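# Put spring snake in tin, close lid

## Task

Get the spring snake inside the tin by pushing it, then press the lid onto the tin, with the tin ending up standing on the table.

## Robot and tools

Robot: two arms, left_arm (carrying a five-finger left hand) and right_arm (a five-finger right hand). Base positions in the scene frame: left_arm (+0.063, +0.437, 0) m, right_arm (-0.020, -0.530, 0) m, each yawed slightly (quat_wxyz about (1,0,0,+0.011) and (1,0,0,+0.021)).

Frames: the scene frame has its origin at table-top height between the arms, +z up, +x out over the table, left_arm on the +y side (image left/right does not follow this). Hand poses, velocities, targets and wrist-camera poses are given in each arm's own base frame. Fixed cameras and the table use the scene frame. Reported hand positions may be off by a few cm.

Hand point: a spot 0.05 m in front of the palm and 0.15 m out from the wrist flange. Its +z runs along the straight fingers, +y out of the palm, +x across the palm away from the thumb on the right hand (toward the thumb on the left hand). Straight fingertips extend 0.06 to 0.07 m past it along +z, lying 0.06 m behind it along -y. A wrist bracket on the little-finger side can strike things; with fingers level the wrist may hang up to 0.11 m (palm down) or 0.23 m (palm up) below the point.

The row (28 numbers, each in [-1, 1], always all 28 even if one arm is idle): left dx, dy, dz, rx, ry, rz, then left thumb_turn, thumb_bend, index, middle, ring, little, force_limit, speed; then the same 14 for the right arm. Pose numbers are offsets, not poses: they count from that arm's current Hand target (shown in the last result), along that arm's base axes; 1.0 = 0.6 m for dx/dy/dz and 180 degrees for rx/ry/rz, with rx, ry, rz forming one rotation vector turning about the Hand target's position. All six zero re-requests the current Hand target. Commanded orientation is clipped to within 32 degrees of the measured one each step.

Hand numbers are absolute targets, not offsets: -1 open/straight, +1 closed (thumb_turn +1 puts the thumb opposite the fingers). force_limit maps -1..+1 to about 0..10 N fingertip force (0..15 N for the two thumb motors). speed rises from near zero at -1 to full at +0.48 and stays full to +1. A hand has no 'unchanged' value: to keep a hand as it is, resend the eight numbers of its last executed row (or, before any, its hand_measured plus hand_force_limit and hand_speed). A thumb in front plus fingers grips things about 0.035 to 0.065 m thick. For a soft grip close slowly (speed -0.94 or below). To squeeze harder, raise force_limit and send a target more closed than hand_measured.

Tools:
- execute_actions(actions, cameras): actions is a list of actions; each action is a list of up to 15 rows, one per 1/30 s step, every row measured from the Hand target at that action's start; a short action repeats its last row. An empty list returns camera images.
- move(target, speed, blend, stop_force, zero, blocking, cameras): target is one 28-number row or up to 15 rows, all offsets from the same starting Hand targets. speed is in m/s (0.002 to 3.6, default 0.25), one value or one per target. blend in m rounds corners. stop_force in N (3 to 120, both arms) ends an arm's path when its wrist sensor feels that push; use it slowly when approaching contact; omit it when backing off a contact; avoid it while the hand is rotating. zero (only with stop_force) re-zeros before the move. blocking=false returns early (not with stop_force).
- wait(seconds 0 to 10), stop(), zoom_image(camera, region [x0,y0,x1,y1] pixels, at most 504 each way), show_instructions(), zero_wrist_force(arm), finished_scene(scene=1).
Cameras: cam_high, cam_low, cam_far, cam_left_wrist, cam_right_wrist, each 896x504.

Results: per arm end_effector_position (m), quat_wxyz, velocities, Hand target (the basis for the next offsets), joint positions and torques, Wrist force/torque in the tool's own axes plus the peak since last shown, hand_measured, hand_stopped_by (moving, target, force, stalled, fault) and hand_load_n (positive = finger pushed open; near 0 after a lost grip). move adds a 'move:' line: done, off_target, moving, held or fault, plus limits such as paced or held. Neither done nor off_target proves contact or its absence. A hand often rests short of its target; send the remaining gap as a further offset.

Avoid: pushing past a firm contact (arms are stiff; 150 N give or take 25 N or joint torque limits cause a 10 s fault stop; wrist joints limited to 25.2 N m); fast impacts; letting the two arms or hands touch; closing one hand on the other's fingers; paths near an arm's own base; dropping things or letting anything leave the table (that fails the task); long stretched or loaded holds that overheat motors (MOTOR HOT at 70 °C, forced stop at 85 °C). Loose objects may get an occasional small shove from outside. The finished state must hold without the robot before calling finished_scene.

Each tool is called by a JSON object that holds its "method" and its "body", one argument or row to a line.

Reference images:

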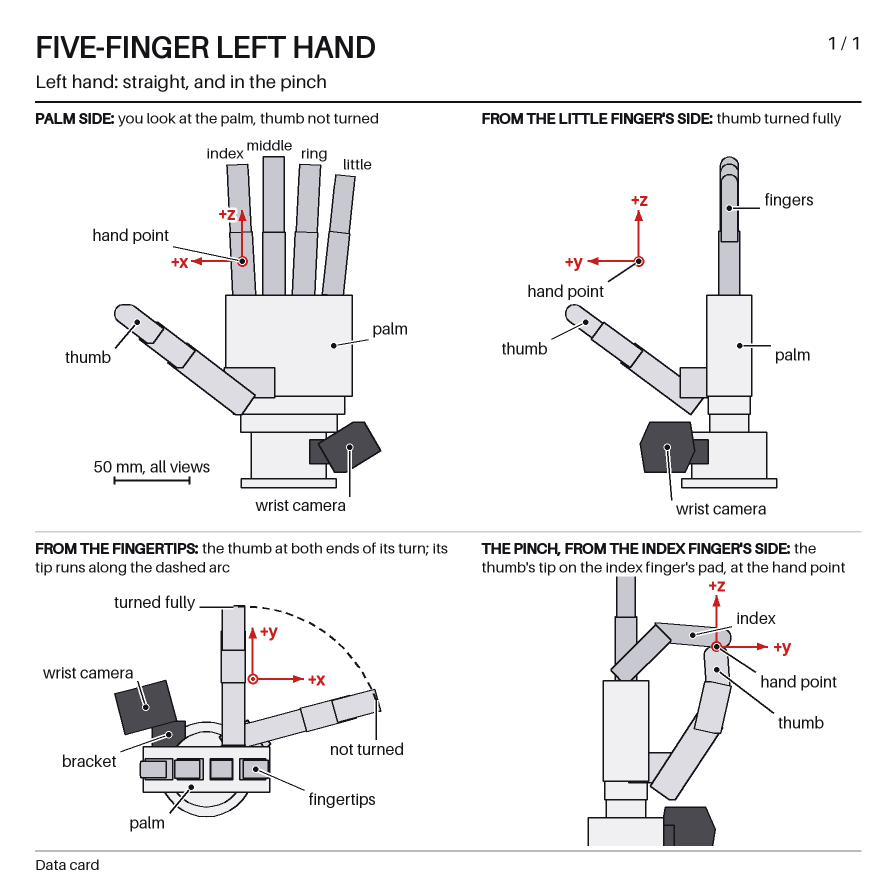

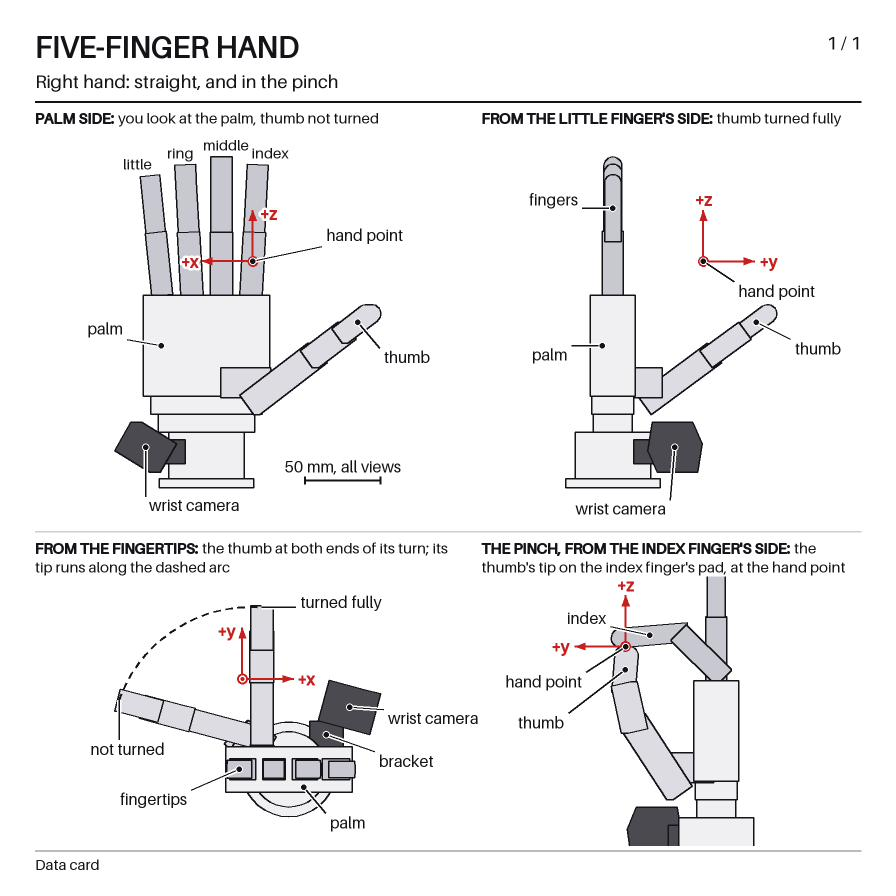

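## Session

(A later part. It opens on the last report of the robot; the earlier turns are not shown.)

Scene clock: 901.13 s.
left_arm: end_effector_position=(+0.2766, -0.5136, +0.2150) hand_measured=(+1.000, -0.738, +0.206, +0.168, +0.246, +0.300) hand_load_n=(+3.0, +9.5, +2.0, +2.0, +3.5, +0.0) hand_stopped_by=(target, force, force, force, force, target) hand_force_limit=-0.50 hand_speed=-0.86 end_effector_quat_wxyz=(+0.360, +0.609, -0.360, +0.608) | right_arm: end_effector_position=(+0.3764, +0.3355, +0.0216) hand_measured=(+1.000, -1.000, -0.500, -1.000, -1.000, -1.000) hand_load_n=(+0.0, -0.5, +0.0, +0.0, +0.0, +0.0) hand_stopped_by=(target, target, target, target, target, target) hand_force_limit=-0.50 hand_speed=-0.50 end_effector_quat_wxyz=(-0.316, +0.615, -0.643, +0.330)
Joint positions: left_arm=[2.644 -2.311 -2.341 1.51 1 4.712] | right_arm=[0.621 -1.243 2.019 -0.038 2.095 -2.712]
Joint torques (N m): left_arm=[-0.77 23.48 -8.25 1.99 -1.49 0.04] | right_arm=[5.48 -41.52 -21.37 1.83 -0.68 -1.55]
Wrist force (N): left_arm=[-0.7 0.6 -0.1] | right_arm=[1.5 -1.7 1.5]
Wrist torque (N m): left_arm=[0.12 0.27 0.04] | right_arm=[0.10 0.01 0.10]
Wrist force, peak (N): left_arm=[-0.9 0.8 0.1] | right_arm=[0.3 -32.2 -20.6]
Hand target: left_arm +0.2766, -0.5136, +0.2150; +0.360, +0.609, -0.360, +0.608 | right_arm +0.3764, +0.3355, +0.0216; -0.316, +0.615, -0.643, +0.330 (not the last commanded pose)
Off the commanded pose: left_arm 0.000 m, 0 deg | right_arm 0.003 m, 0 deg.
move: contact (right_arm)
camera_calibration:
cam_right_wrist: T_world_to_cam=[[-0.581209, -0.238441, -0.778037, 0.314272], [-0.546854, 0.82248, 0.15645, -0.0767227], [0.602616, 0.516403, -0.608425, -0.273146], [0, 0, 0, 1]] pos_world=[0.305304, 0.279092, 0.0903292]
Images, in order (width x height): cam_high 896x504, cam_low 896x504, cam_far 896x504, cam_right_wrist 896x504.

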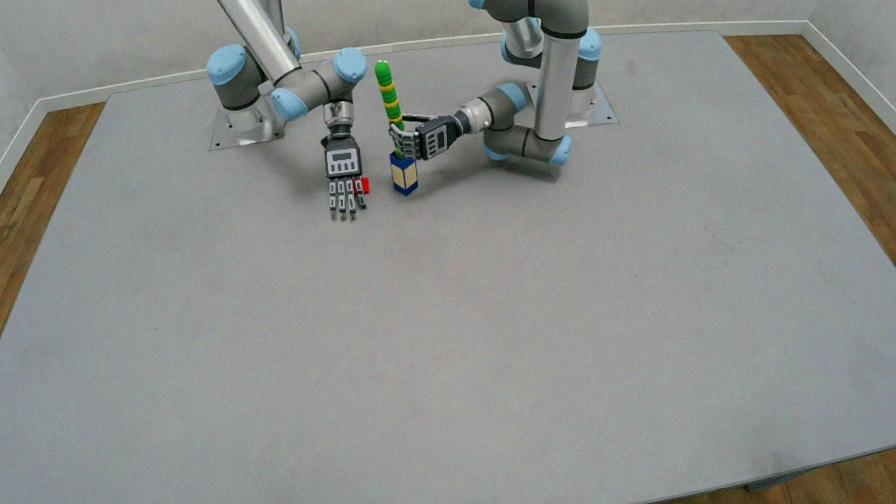

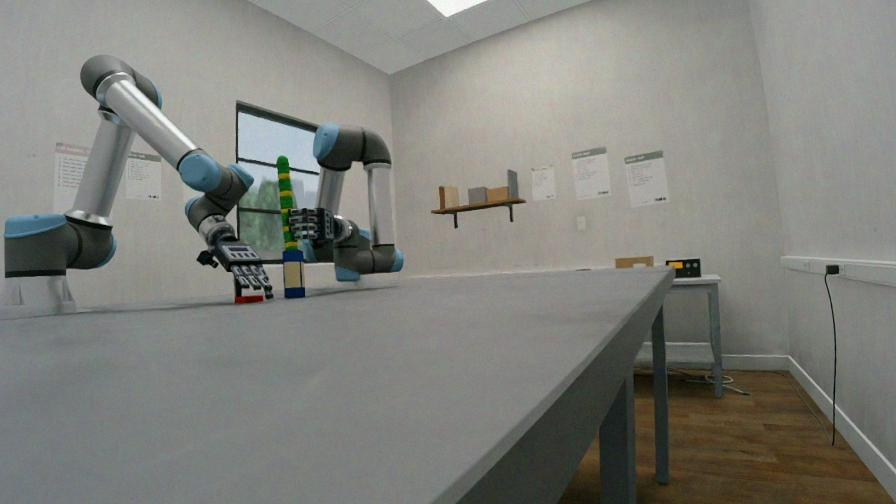

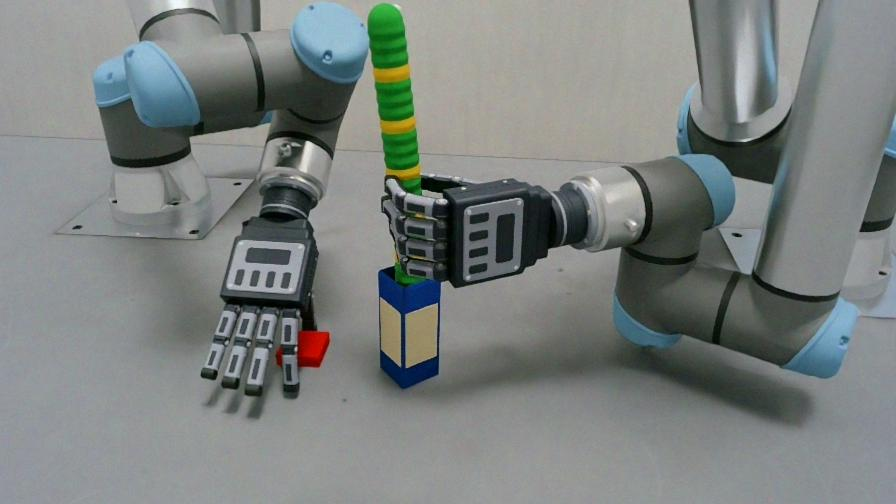

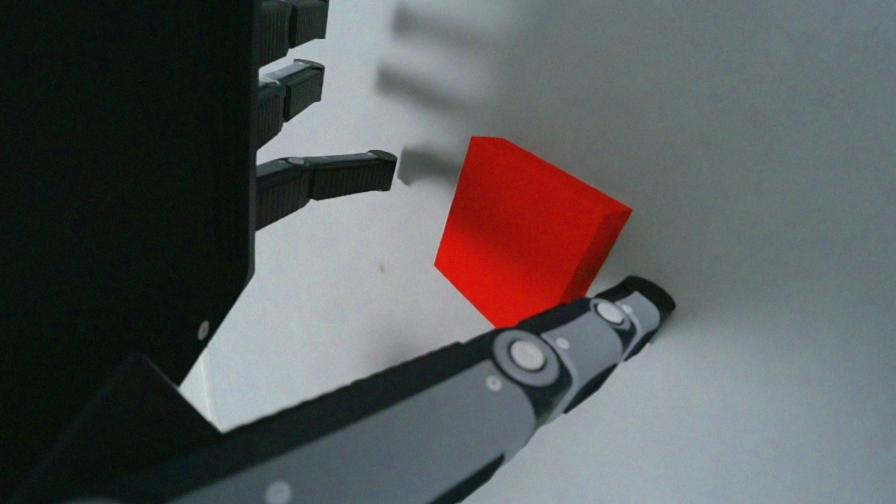

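{"method": "move", "body": {
  "target": [0,0,0,0,0,0,1,0.1,0.3,0.3,0.3,0.3,-0.5,-0.86,0,-0.0083,0.0027,0,0,0,1,-1,-0.5,-1,-1,-1,-0.5,-0.5],
  "speed": 0.03
}}

{"method": "move", "body": {
  "target": [0,0,0,0,0,0,1,0.1,0.3,0.3,0.3,0.3,-0.5,-0.86,0,0,0,0,0,0,1,-0.8,0.15,-1,-1,-1,-0.4,-0.86],
  "cameras": ["cam_far","cam_high","cam_right_wrist","cam_low"]
}}

{"method": "zoom_image", "body": {
  "camera": "cam_far",
  "region": [180, 200, 400, 400]
}}

{"method": "zoom_image", "body": {
  "camera": "cam_low",
  "region": [200, 200, 320, 320]
}}

Scene clock: 932.03 s.
left_arm: end_effector_position=(+0.2766, -0.5136, +0.2150) hand_measured=(+1.000, -0.738, +0.206, +0.168, +0.246, +0.300) hand_load_n=(+3.0, +10.0, +2.0, +1.5, +3.5, +0.0) hand_stopped_by=(target, force, force, force, force, target) hand_force_limit=-0.50 hand_speed=-0.86 end_effector_quat_wxyz=(+0.360, +0.609, -0.360, +0.608) | right_arm: end_effector_position=(+0.3764, +0.3305, +0.0232) hand_measured=(+1.000, -1.000, -0.500, -1.000, -1.000, -1.000) hand_load_n=(+0.0, +0.0, +0.0, -0.5, +0.0, +0.0) hand_stopped_by=(target, target, target, target, target, target) hand_force_limit=-0.50 hand_speed=-0.50 end_effector_quat_wxyz=(-0.316, +0.615, -0.643, +0.330)
Joint positions: left_arm=[2.644 -2.311 -2.341 1.51 1 4.712] | right_arm=[0.609 -1.255 2.03 -0.041 2.087 -2.721]
Joint torques (N m): left_arm=[0.47 23.93 -7.44 2.17 -1.55 0.04] | right_arm=[-10.41 -41.03 -5.56 -0.62 -0.82 -1.49]
Wrist force (N): left_arm=[-0.7 0.6 0.0] | right_arm=[1.6 -1.3 2.2]
Wrist torque (N m): left_arm=[0.13 0.28 0.03] | right_arm=[0.10 -0.04 0.15]
Wrist force, peak (N): left_arm=[-1.0 0.8 -0.2] | right_arm=[1.8 -2.0 1.8]
Hand target: left_arm +0.2766, -0.5136, +0.2150; +0.360, +0.609, -0.360, +0.608 | right_arm +0.3764, +0.3305, +0.0233; -0.316, +0.615, -0.643, +0.330
Off the commanded pose: left_arm 0.000 m, 0 deg | right_arm 0.000 m, 0 deg.
move: done

Scene clock: 933.70 s.
left_arm: end_effector_position=(+0.2766, -0.5136, +0.2150) hand_measured=(+1.000, -0.738, +0.206, +0.168, +0.246, +0.300) hand_load_n=(+3.0, +10.0, +2.5, +2.0, +3.5, +0.0) hand_stopped_by=(target, force, force, force, force, target) hand_force_limit=-0.50 hand_speed=-0.86 end_effector_quat_wxyz=(+0.360, +0.609, -0.360, +0.608) | right_arm: end_effector_position=(+0.3764, +0.3305, +0.0233) hand_measured=(+1.000, -0.802, +0.044, -1.000, -1.000, -1.000) hand_load_n=(-1.0, +4.0, +4.0, +0.0, +0.0, +0.0) hand_stopped_by=(target, target, force, target, target, target) hand_force_limit=-0.40 hand_speed=-0.86 end_effector_quat_wxyz=(-0.316, +0.615, -0.643, +0.330)
Joint positions: left_arm=[2.644 -2.311 -2.341 1.51 1 4.712] | right_arm=[0.609 -1.255 2.03 -0.041 2.087 -2.721]
Joint torques (N m): left_arm=[-0.34 23.32 -8.33 2.04 -1.56 0] | right_arm=[-11.02 -39.94 -6.66 -0.62 -0.64 -1.64]
Wrist force (N): left_arm=[-0.7 0.7 0.0] | right_arm=[1.2 -2.6 1.0]
Wrist torque (N m): left_arm=[0.14 0.28 0.03] | right_arm=[0.00 0.04 0.09]
Wrist force, peak (N): left_arm=[-0.8 0.8 0.0] | right_arm=[1.3 -2.7 1.2]
Hand target: left_arm +0.2766, -0.5136, +0.2150; +0.360, +0.609, -0.360, +0.608 | right_arm +0.3764, +0.3305, +0.0233; -0.316, +0.615, -0.643, +0.330
Off the commanded pose: left_arm 0.000 m, 0 deg | right_arm 0.000 m, 0 deg.
move: done
camera_calibration:
cam_right_wrist: T_world_to_cam=[[-0.581172, -0.238412, -0.778074, 0.314332], [-0.546823, 0.822507, 0.156416, -0.0729566], [0.60268, 0.516373, -0.608388, -0.269657], [0, 0, 0, 1]] pos_world=[0.305304, 0.274192, 0.0919293]
Images, in order (width x height): cam_high 896x504, cam_low 896x504, cam_far 896x504, cam_right_wrist 896x504.

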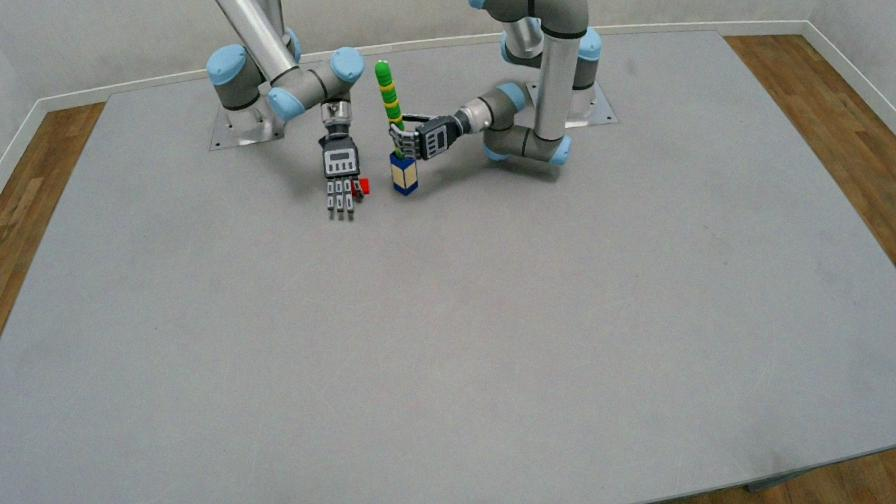

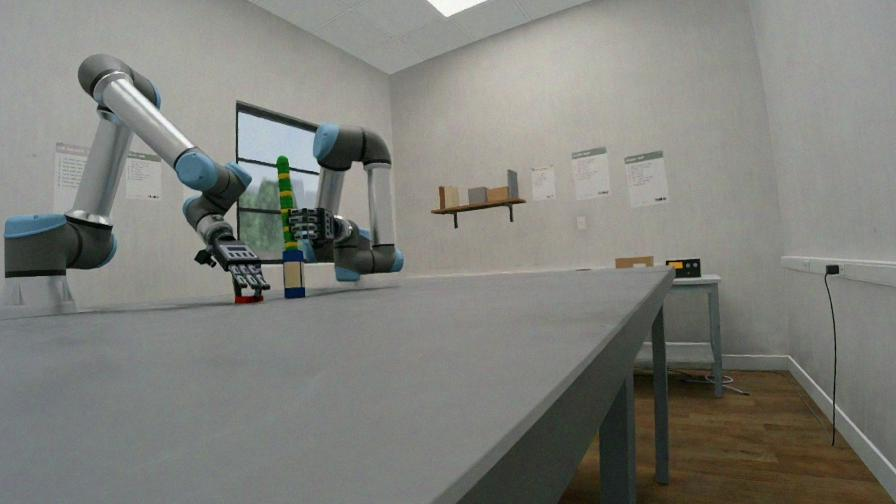

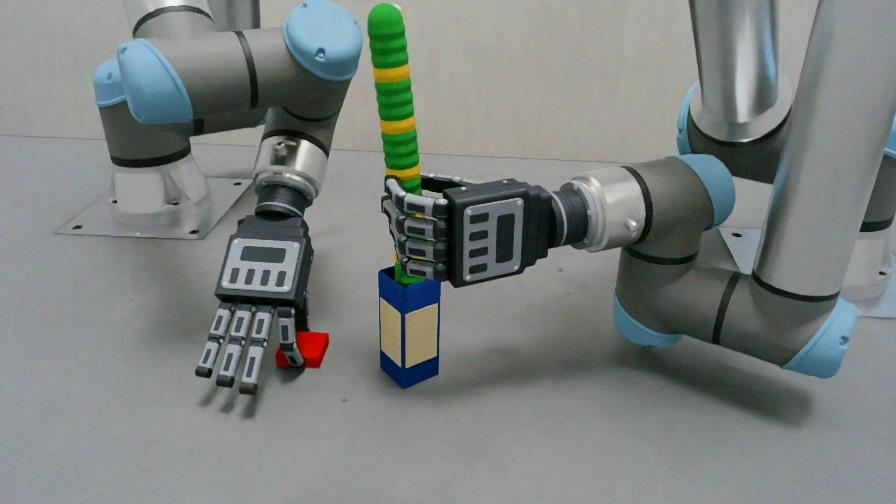

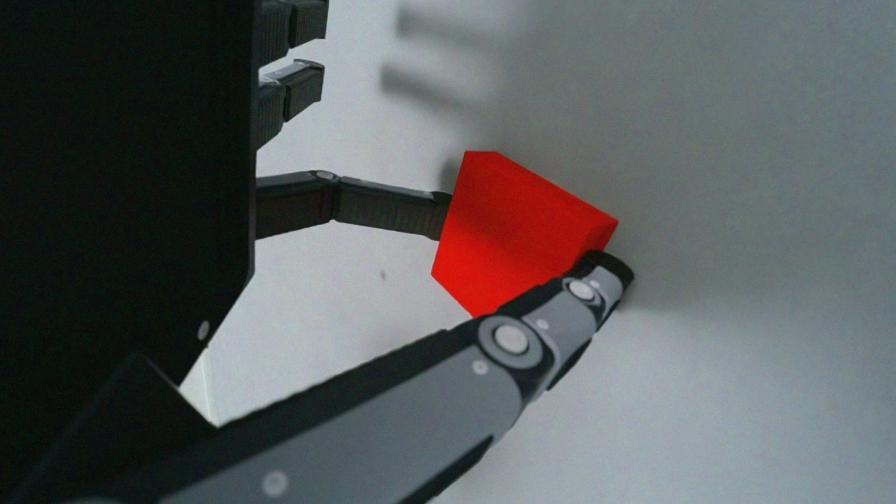

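Scaled by 2.291 from the camera's 896x504 image, which has a finer 1280x720 frame.

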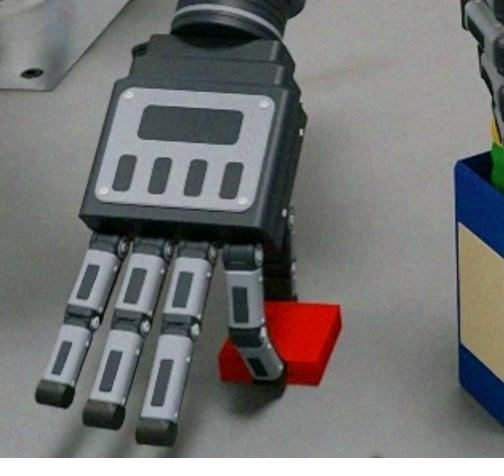

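Scaled by 4.200 from the camera's 896x504 image, which has a finer 1280x720 frame.

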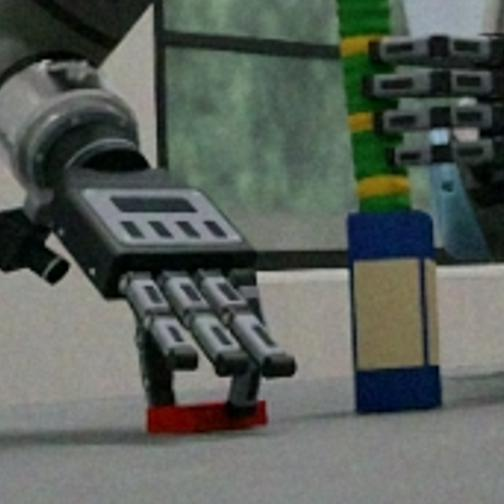

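{"method": "move", "body": {
  "target": [0,0,0,0,0,0,1,0.1,0.3,0.3,0.3,0.3,-0.5,-0.86,0,0,0,0,0,0,1,-0.8,0.16,-1,-1,-1,0.1,-0.92]
}}

{"method": "move", "body": {
  "target": [0,0,0,0,0,0,1,0.1,0.3,0.3,0.3,0.3,-0.5,-0.86,0,0,0.08,0,0,0,1,-0.8,0.16,-1,-1,-1,0.1,-0.92],
  "speed": 0.08,
  "cameras": ["cam_far","cam_right_wrist","cam_low"]
}}

{"method": "zoom_image", "body": {
  "camera": "cam_far",
  "region": [180, 150, 400, 400]
}}

{"method": "zoom_image", "body": {
  "camera": "cam_low",
  "region": [200, 180, 320, 320]
}}

Scene clock: 943.57 s.
left_arm: end_effector_position=(+0.2766, -0.5136, +0.2150) hand_measured=(+1.000, -0.738, +0.206, +0.168, +0.246, +0.300) hand_load_n=(+3.0, +10.0, +2.0, +2.0, +3.5, +0.0) hand_stopped_by=(target, force, force, force, force, target) hand_force_limit=-0.50 hand_speed=-0.86 end_effector_quat_wxyz=(+0.360, +0.609, -0.360, +0.608) | right_arm: end_effector_position=(+0.3764, +0.3305, +0.0233) hand_measured=(+1.000, -0.802, +0.048, -1.000, -1.000, -1.000) hand_load_n=(-1.5, +5.0, +6.0, +0.0, +0.0, +0.0) hand_stopped_by=(target, target, force, target, target, target) hand_force_limit=0.10 hand_speed=-0.92 end_effector_quat_wxyz=(-0.316, +0.615, -0.643, +0.330)
Joint positions: left_arm=[2.644 -2.311 -2.341 1.51 1 4.712] | right_arm=[0.609 -1.255 2.03 -0.041 2.087 -2.721]
Joint torques (N m): left_arm=[0.16 23.55 -7.62 2.01 -1.37 -0.09] | right_arm=[-9.76 -30.67 -9.05 0.22 -0.51 -1.44]
Wrist force (N): left_arm=[-0.7 0.8 0.0] | right_arm=[1.3 -3.3 1.0]
Wrist torque (N m): left_arm=[0.15 0.28 0.02] | right_arm=[-0.05 0.01 0.09]
Wrist force, peak (N): left_arm=[-0.8 0.9 0.1] | right_arm=[1.1 -3.6 0.7]
Hand target: left_arm +0.2766, -0.5136, +0.2150; +0.360, +0.609, -0.360, +0.608 | right_arm +0.3764, +0.3305, +0.0233; -0.316, +0.615, -0.643, +0.330
Off the commanded pose: left_arm 0.000 m, 0 deg | right_arm 0.000 m, 0 deg.
move: done

Scene clock: 944.60 s.
left_arm: end_effector_position=(+0.2766, -0.5136, +0.2150) hand_measured=(+1.000, -0.738, +0.206, +0.168, +0.246, +0.300) hand_load_n=(+3.0, +9.5, +2.0, +2.0, +4.0, +0.0) hand_stopped_by=(target, force, force, force, force, target) hand_force_limit=-0.50 hand_speed=-0.86 end_effector_quat_wxyz=(+0.360, +0.609, -0.360, +0.608) | right_arm: end_effector_position=(+0.3764, +0.3305, +0.0712) hand_measured=(+1.000, -0.802, +0.048, -1.000, -1.000, -1.000) hand_load_n=(-1.0, +5.0, +5.5, +0.0, +0.0, +0.0) hand_stopped_by=(target, target, force, target, target, target) hand_force_limit=0.10 hand_speed=-0.92 end_effector_quat_wxyz=(-0.316, +0.615, -0.643, +0.330)
Joint positions: left_arm=[2.644 -2.311 -2.341 1.51 1 4.712] | right_arm=[0.609 -1.336 1.982 0.089 2.087 -2.721]
Joint torques (N m): left_arm=[-0.26 23.96 -7.36 2.07 -1.42 -0.06] | right_arm=[-9.58 -39.9 -23.77 1.71 0.44 2.11]
Wrist force (N): left_arm=[-1.1 0.6 0.1] | right_arm=[1.5 -1.7 1.8]
Wrist torque (N m): left_arm=[0.11 0.34 0.01] | right_arm=[0.06 -0.01 0.13]
Wrist force, peak (N): left_arm=[-0.8 0.9 0.1] | right_arm=[1.4 -3.0 0.9]
Hand target: left_arm +0.2766, -0.5136, +0.2150; +0.360, +0.609, -0.360, +0.608 | right_arm +0.3764, +0.3305, +0.0713; -0.316, +0.615, -0.643, +0.330
Off the commanded pose: left_arm 0.000 m, 0 deg | right_arm 0.000 m, 0 deg.
move: done
camera_calibration:
cam_right_wrist: T_world_to_cam=[[-0.581209, -0.238441, -0.778037, 0.351694], [-0.546854, 0.82248, 0.15645, -0.0804524], [0.602616, 0.516403, -0.608425, -0.240438], [0, 0, 0, 1]] pos_world=[0.305304, 0.274192, 0.139929]
Images, in order (width x height): cam_low 896x504, cam_far 896x504, cam_right_wrist 896x504.

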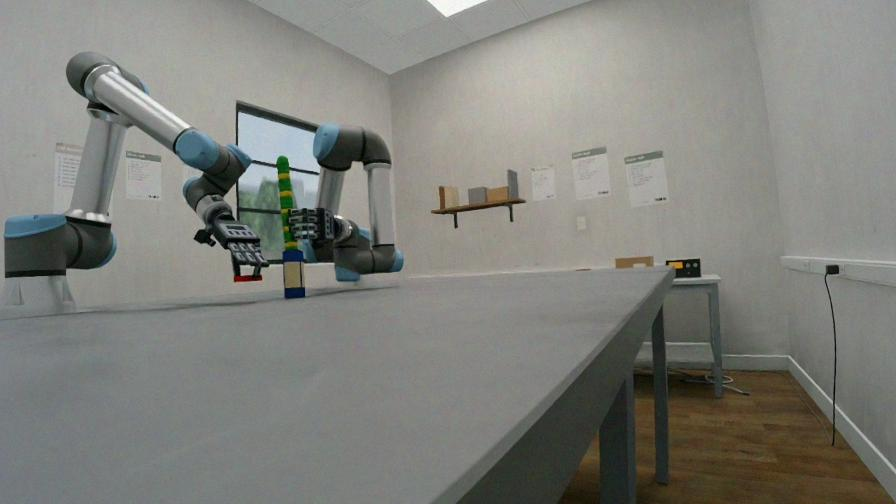

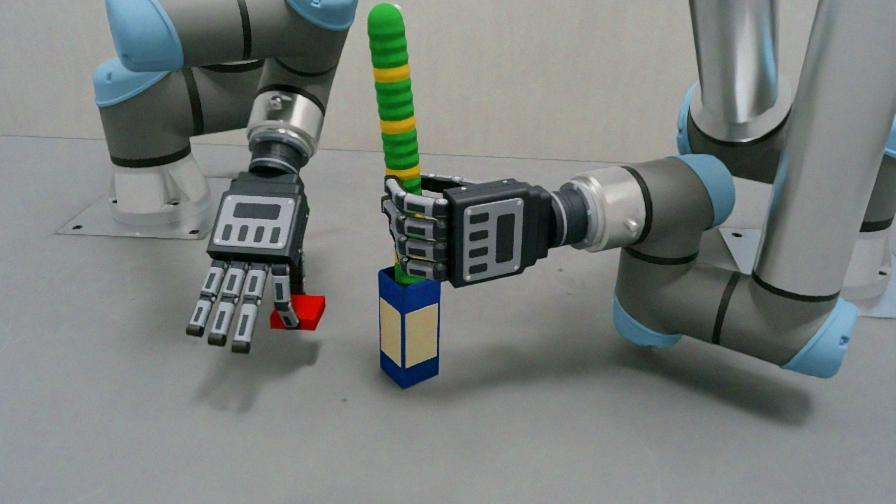

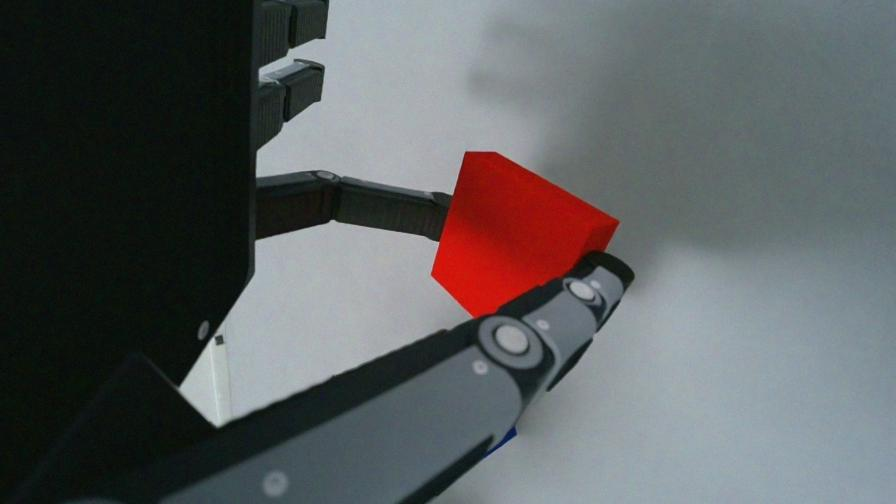

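Scaled by 2.016 from the camera's 896x504 image, which has a finer 1280x720 frame.

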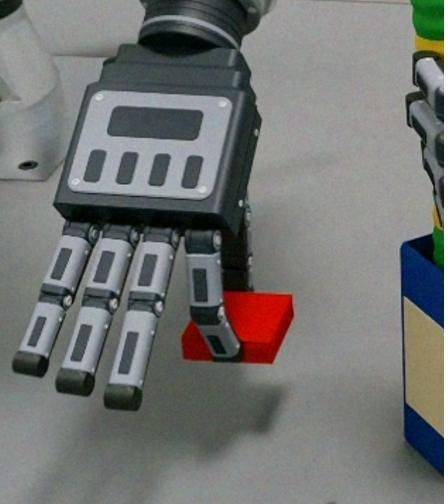

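Scaled by 3.600 from the camera's 896x504 image, which has a finer 1280x720 frame.

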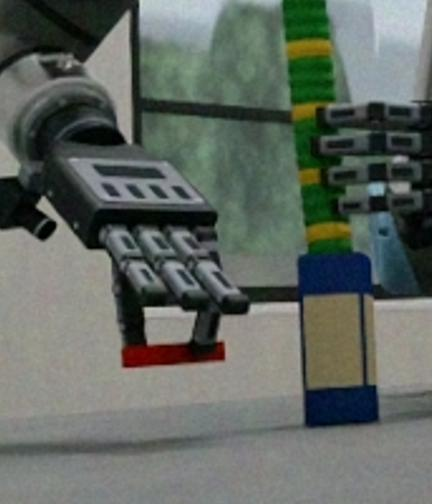

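{"method": "move", "body": {
  "target": [0,0,0,0,0,0,1,0.1,0.3,0.3,0.3,0.3,-0.5,-0.86,0,0,0,0,0,0,1,-0.8,0.16,0.2,-1,-1,-0.4,-0.86],
  "cameras": ["cam_far","cam_right_wrist","cam_low"]
}}

{"method": "zoom_image", "body": {
  "camera": "cam_far",
  "region": [180, 150, 400, 400]
}}

{"method": "zoom_image", "body": {
  "camera": "cam_low",
  "region": [200, 180, 320, 320]
}}

Scene clock: 956.87 s.
left_arm: end_effector_position=(+0.2766, -0.5136, +0.2150) hand_measured=(+1.000, -0.738, +0.206, +0.168, +0.246, +0.300) hand_load_n=(+3.0, +10.0, +2.0, +1.5, +4.0, +0.0) hand_stopped_by=(target, force, force, force, force, target) hand_force_limit=-0.50 hand_speed=-0.86 end_effector_quat_wxyz=(+0.360, +0.609, -0.360, +0.608) | right_arm: end_effector_position=(+0.3764, +0.3305, +0.0713) hand_measured=(+1.000, -0.802, +0.048, +0.010, -1.000, -1.000) hand_load_n=(+1.0, +7.5, +2.5, +5.5, -0.5, -0.5) hand_stopped_by=(target, target, force, force, target, target) hand_force_limit=-0.40 hand_speed=-0.86 end_effector_quat_wxyz=(-0.316, +0.615, -0.643, +0.330)
Joint positions: left_arm=[2.644 -2.311 -2.341 1.51 1 4.712] | right_arm=[0.609 -1.336 1.982 0.089 2.087 -2.721]
Joint torques (N m): left_arm=[-0.12 23.45 -8.01 2.25 -1.4 -0.11] | right_arm=[10.58 -38.18 -20.49 1 1.87 1.92]
Wrist force (N): left_arm=[-0.8 0.8 -0.1] | right_arm=[1.3 -1.1 1.6]
Wrist torque (N m): left_arm=[0.15 0.29 0.02] | right_arm=[0.17 0.03 0.13]
Wrist force, peak (N): left_arm=[-1.1 0.6 0.1] | right_arm=[1.8 -1.8 1.7]
Hand target: left_arm +0.2766, -0.5136, +0.2150; +0.360, +0.609, -0.360, +0.608 | right_arm +0.3764, +0.3305, +0.0713; -0.316, +0.615, -0.643, +0.330
Off the commanded pose: left_arm 0.000 m, 0 deg | right_arm 0.000 m, 0 deg.
move: done
camera_calibration:
cam_right_wrist: T_world_to_cam=[[-0.581172, -0.238412, -0.778074, 0.35168], [-0.546823, 0.822507, 0.156416, -0.0804646], [0.60268, 0.516373, -0.608388, -0.240454], [0, 0, 0, 1]] pos_world=[0.305304, 0.274192, 0.139929]
Images, in order (width x height): cam_low 896x504, cam_far 896x504, cam_right_wrist 896x504.

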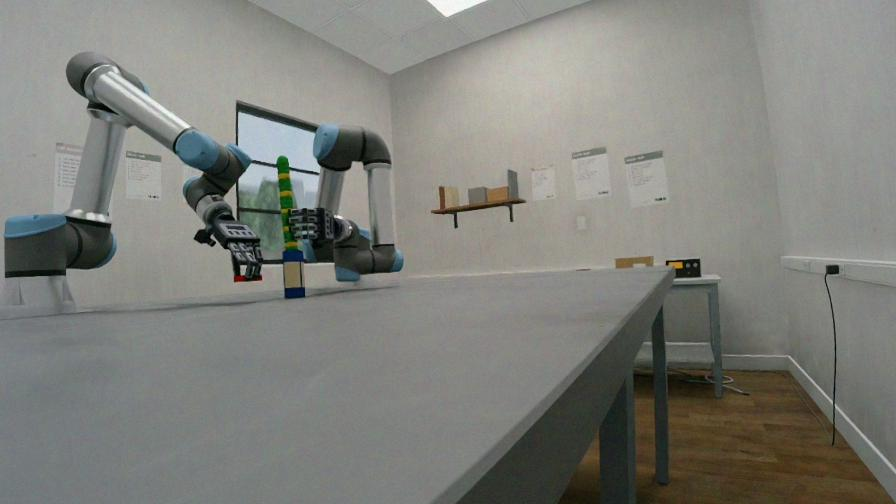

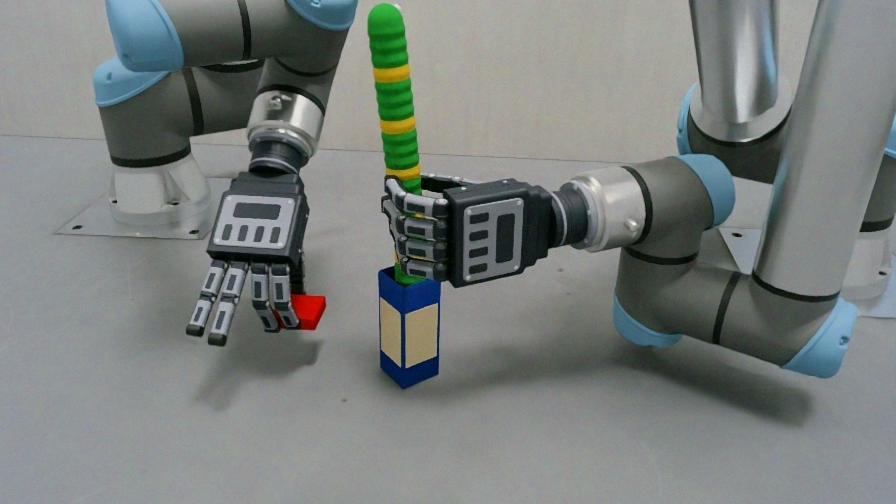

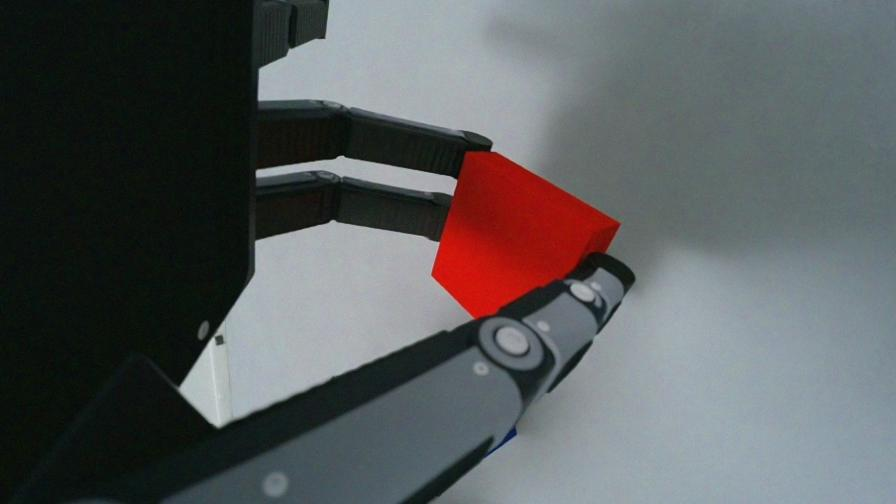

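Scaled by 2.016 from the camera's 896x504 image, which has a finer 1280x720 frame.

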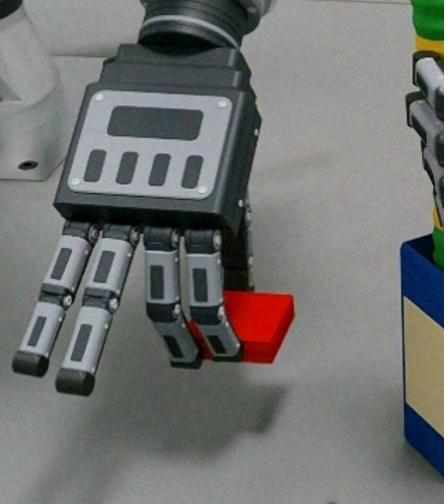

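Scaled by 3.600 from the camera's 896x504 image, which has a finer 1280x720 frame.

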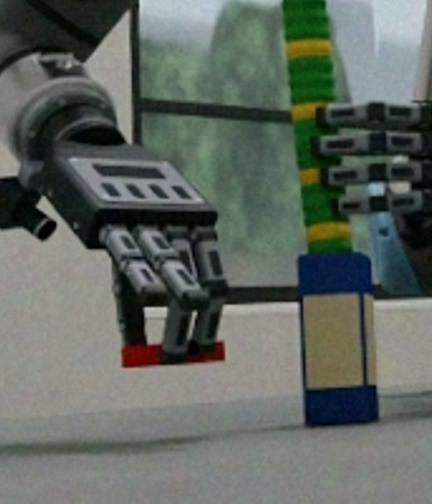

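{"method": "zoom_image", "body": {
  "camera": "cam_far",
  "region": [340, 0, 480, 400]
}}

{"method": "zoom_image", "body": {
  "camera": "cam_high",
  "region": [350, 40, 450, 210]
}}

{"method": "zoom_image", "body": {
  "camera": "cam_low",
  "region": [240, 130, 350, 310]
}}

Scaled by 1.260 from the camera's 896x504 image, which has a finer 1280x720 frame.

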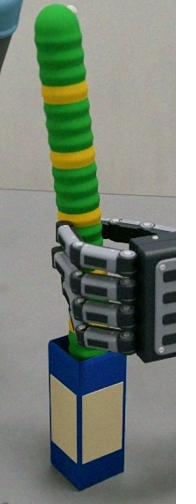

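This scene's latest camera images include none from cam_high. They are from: cam_low, cam_far, cam_right_wrist. cam_high's image comes with the result of a call that names it in "cameras".

Scaled by 2.800 from the camera's 896x504 image, which has a finer 1280x720 frame.

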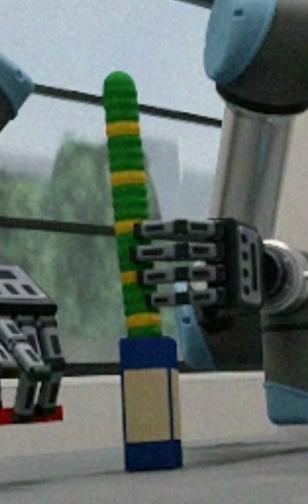

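{"method": "move", "body": {
  "target": [
    [0,0,0,0,0,0,1,0.1,0.3,0.3,0.3,0.3,-0.5,-0.86,0,-0.04,0.56,0,0,0,1,-0.8,0.16,0.2,-1,-1,-0.4,-0.86],
    [0,0,0,0,0,0,1,0.1,0.3,0.3,0.3,0.3,-0.5,-0.86,0.0035,0.2083,0.5812,0,0,0.2278,1,-0.8,0.16,0.2,-1,-1,-0.4,-0.86]
  ],
  "speed": 0.2,
  "blend": [0.03,0],
  "cameras": ["all"]
}}

{"method": "zoom_image", "body": {
  "camera": "cam_low",
  "region": [200, 80, 350, 310]
}}

{"method": "zoom_image", "body": {
  "camera": "cam_high",
  "region": [300, 0, 460, 210]
}}

Scene clock: 1034.97 s.
left_arm: end_effector_position=(+0.2766, -0.5136, +0.2150) hand_measured=(+1.000, -0.738, +0.206, +0.168, +0.246, +0.300) hand_load_n=(+3.0, +10.0, +2.0, +2.0, +3.5, +0.0) hand_stopped_by=(target, force, force, force, force, target) hand_force_limit=-0.50 hand_speed=-0.86 end_effector_quat_wxyz=(+0.360, +0.609, -0.360, +0.608) | right_arm: end_effector_position=(+0.3785, +0.4554, +0.4200) hand_measured=(+1.000, -0.802, +0.048, +0.010, -1.000, -1.000) hand_load_n=(+1.0, +7.5, +2.5, +5.5, +0.0, +0.0) hand_stopped_by=(target, target, force, force, target, target) hand_force_limit=-0.40 hand_speed=-0.86 end_effector_quat_wxyz=(-0.412, +0.801, -0.387, +0.198)
Joint positions: left_arm=[2.644 -2.311 -2.341 1.51 1 4.712] | right_arm=[0.565 -1.374 1.073 0.926 1.484 -3.203]
Joint torques (N m): left_arm=[-0.56 23.7 -7.65 1.97 -1.48 -0.22] | right_arm=[11.78 -19.48 -26.11 1.46 -1.07 -1.36]
Wrist force (N): left_arm=[-0.8 0.7 0.0] | right_arm=[1.2 -1.5 1.6]
Wrist torque (N m): left_arm=[0.15 0.29 0.02] | right_arm=[0.10 0.04 0.13]
Wrist force, peak (N): left_arm=[-0.8 0.9 0.2] | right_arm=[1.3 -1.9 2.1]
Hand target: left_arm +0.2766, -0.5136, +0.2150; +0.360, +0.609, -0.360, +0.608 | right_arm +0.3785, +0.4555, +0.4200; -0.412, +0.801, -0.387, +0.198
Off the commanded pose: left_arm 0.000 m, 0 deg | right_arm 0.000 m, 0 deg.
move: done
camera_calibration:
cam_left_wrist: T_world_to_cam=[[0.858148, 0.460629, 0.226722, -0.0473603], [-0.417097, 0.36802, 0.831018, 0.121871], [0.299353, -0.807701, 0.507943, -0.495334], [0, 0, 0, 1]] pos_world=[0.239754, -0.423117, 0.161062]
cam_right_wrist: T_world_to_cam=[[-0.28225, -0.561225, -0.77805, 0.687884], [-0.952295, 0.26202, 0.156458, 0.172069], [0.116056, 0.785093, -0.608407, -0.0323095], [0, 0, 0, 1]] pos_world=[0.361766, 0.366338, 0.488629]

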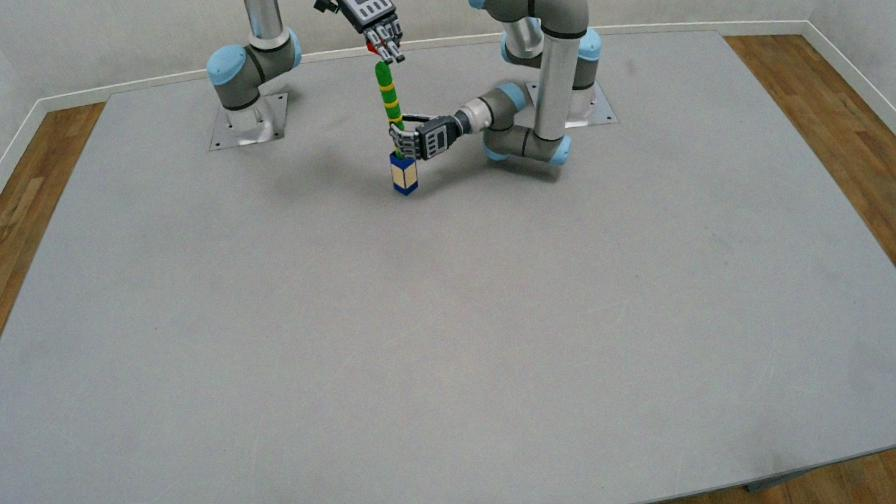

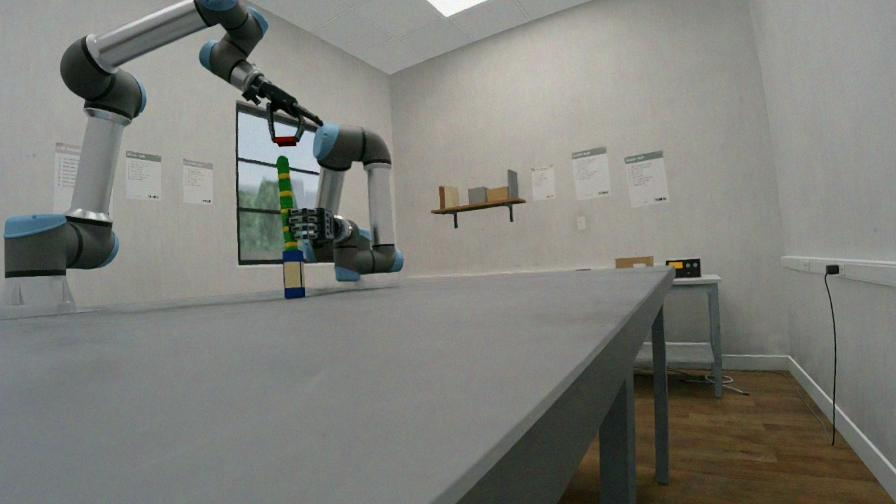

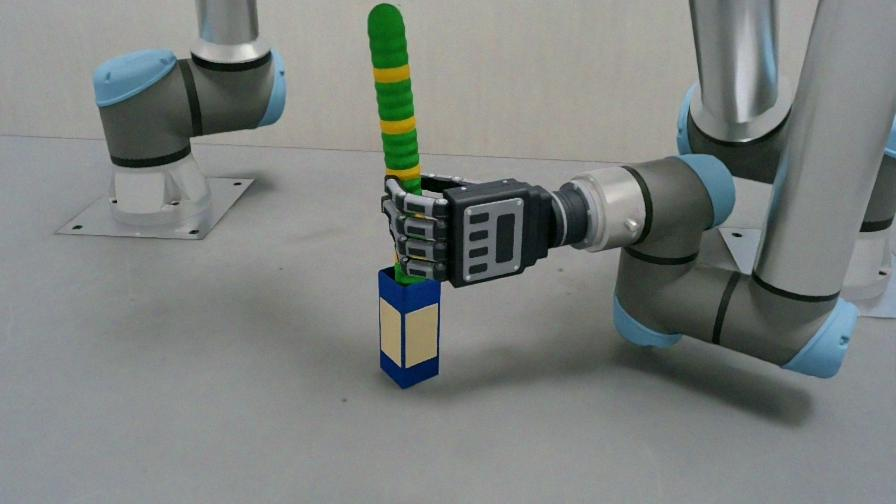

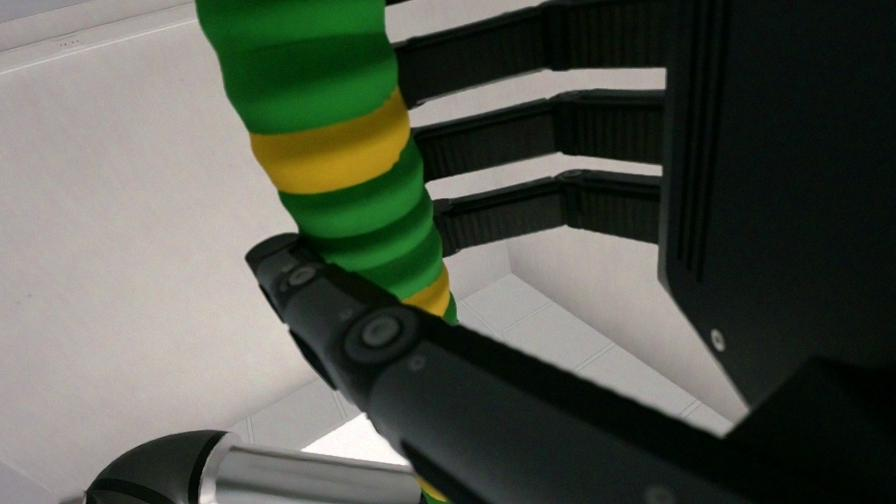

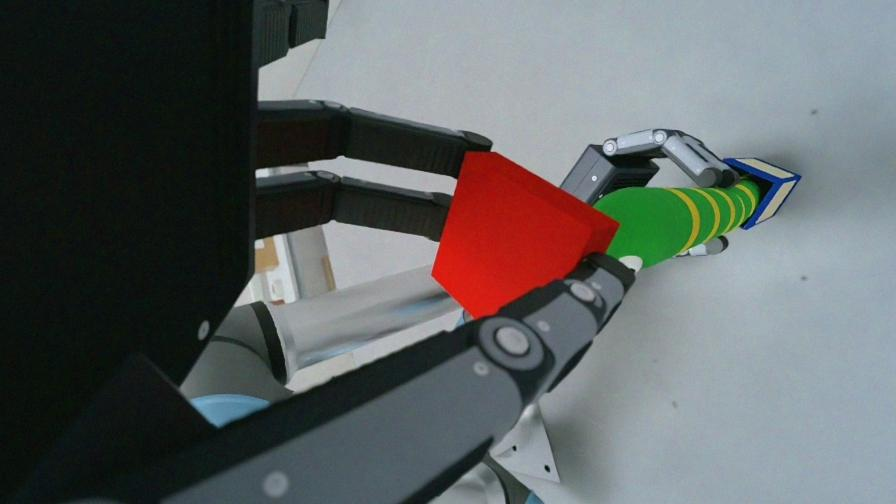

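Scaled by 2.191 from the camera's 896x504 image, which has a finer 1280x720 frame.

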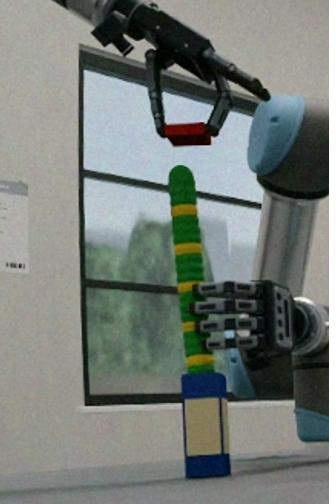

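Scaled by 2.400 from the camera's 896x504 image, which has a finer 1280x720 frame.

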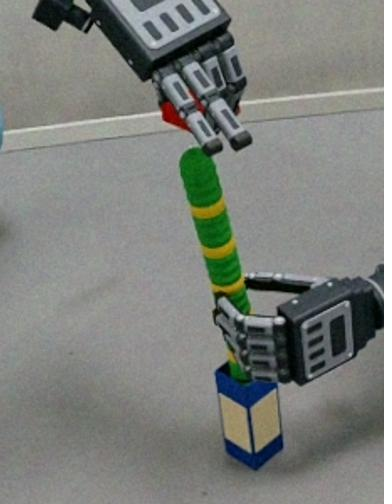

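{"method": "zoom_image", "body": {
  "camera": "cam_low",
  "region": [255, 105, 315, 185]
}}

{"method": "zoom_image", "body": {
  "camera": "cam_high",
  "region": [345, 10, 425, 90]
}}

{"method": "zoom_image", "body": {
  "camera": "cam_right_wrist",
  "region": [400, 100, 820, 340]
}}

Scaled by 6.300 from the camera's 896x504 image, which has a finer 1280x720 frame.

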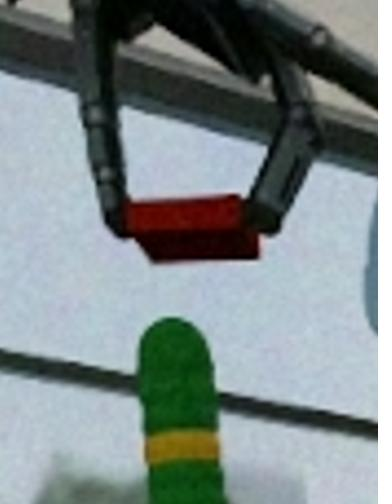

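Scaled by 6.300 from the camera's 896x504 image, which has a finer 1280x720 frame.

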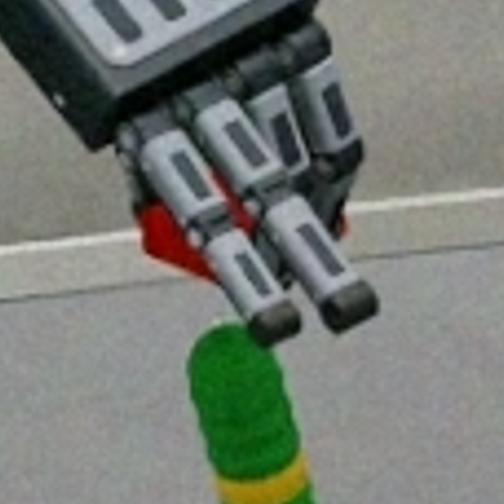

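Scaled by 1.200 from the camera's 896x504 image, which has a finer 1280x720 frame.

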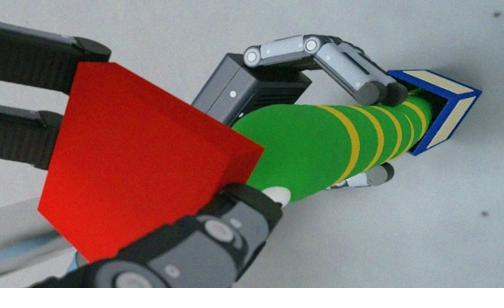

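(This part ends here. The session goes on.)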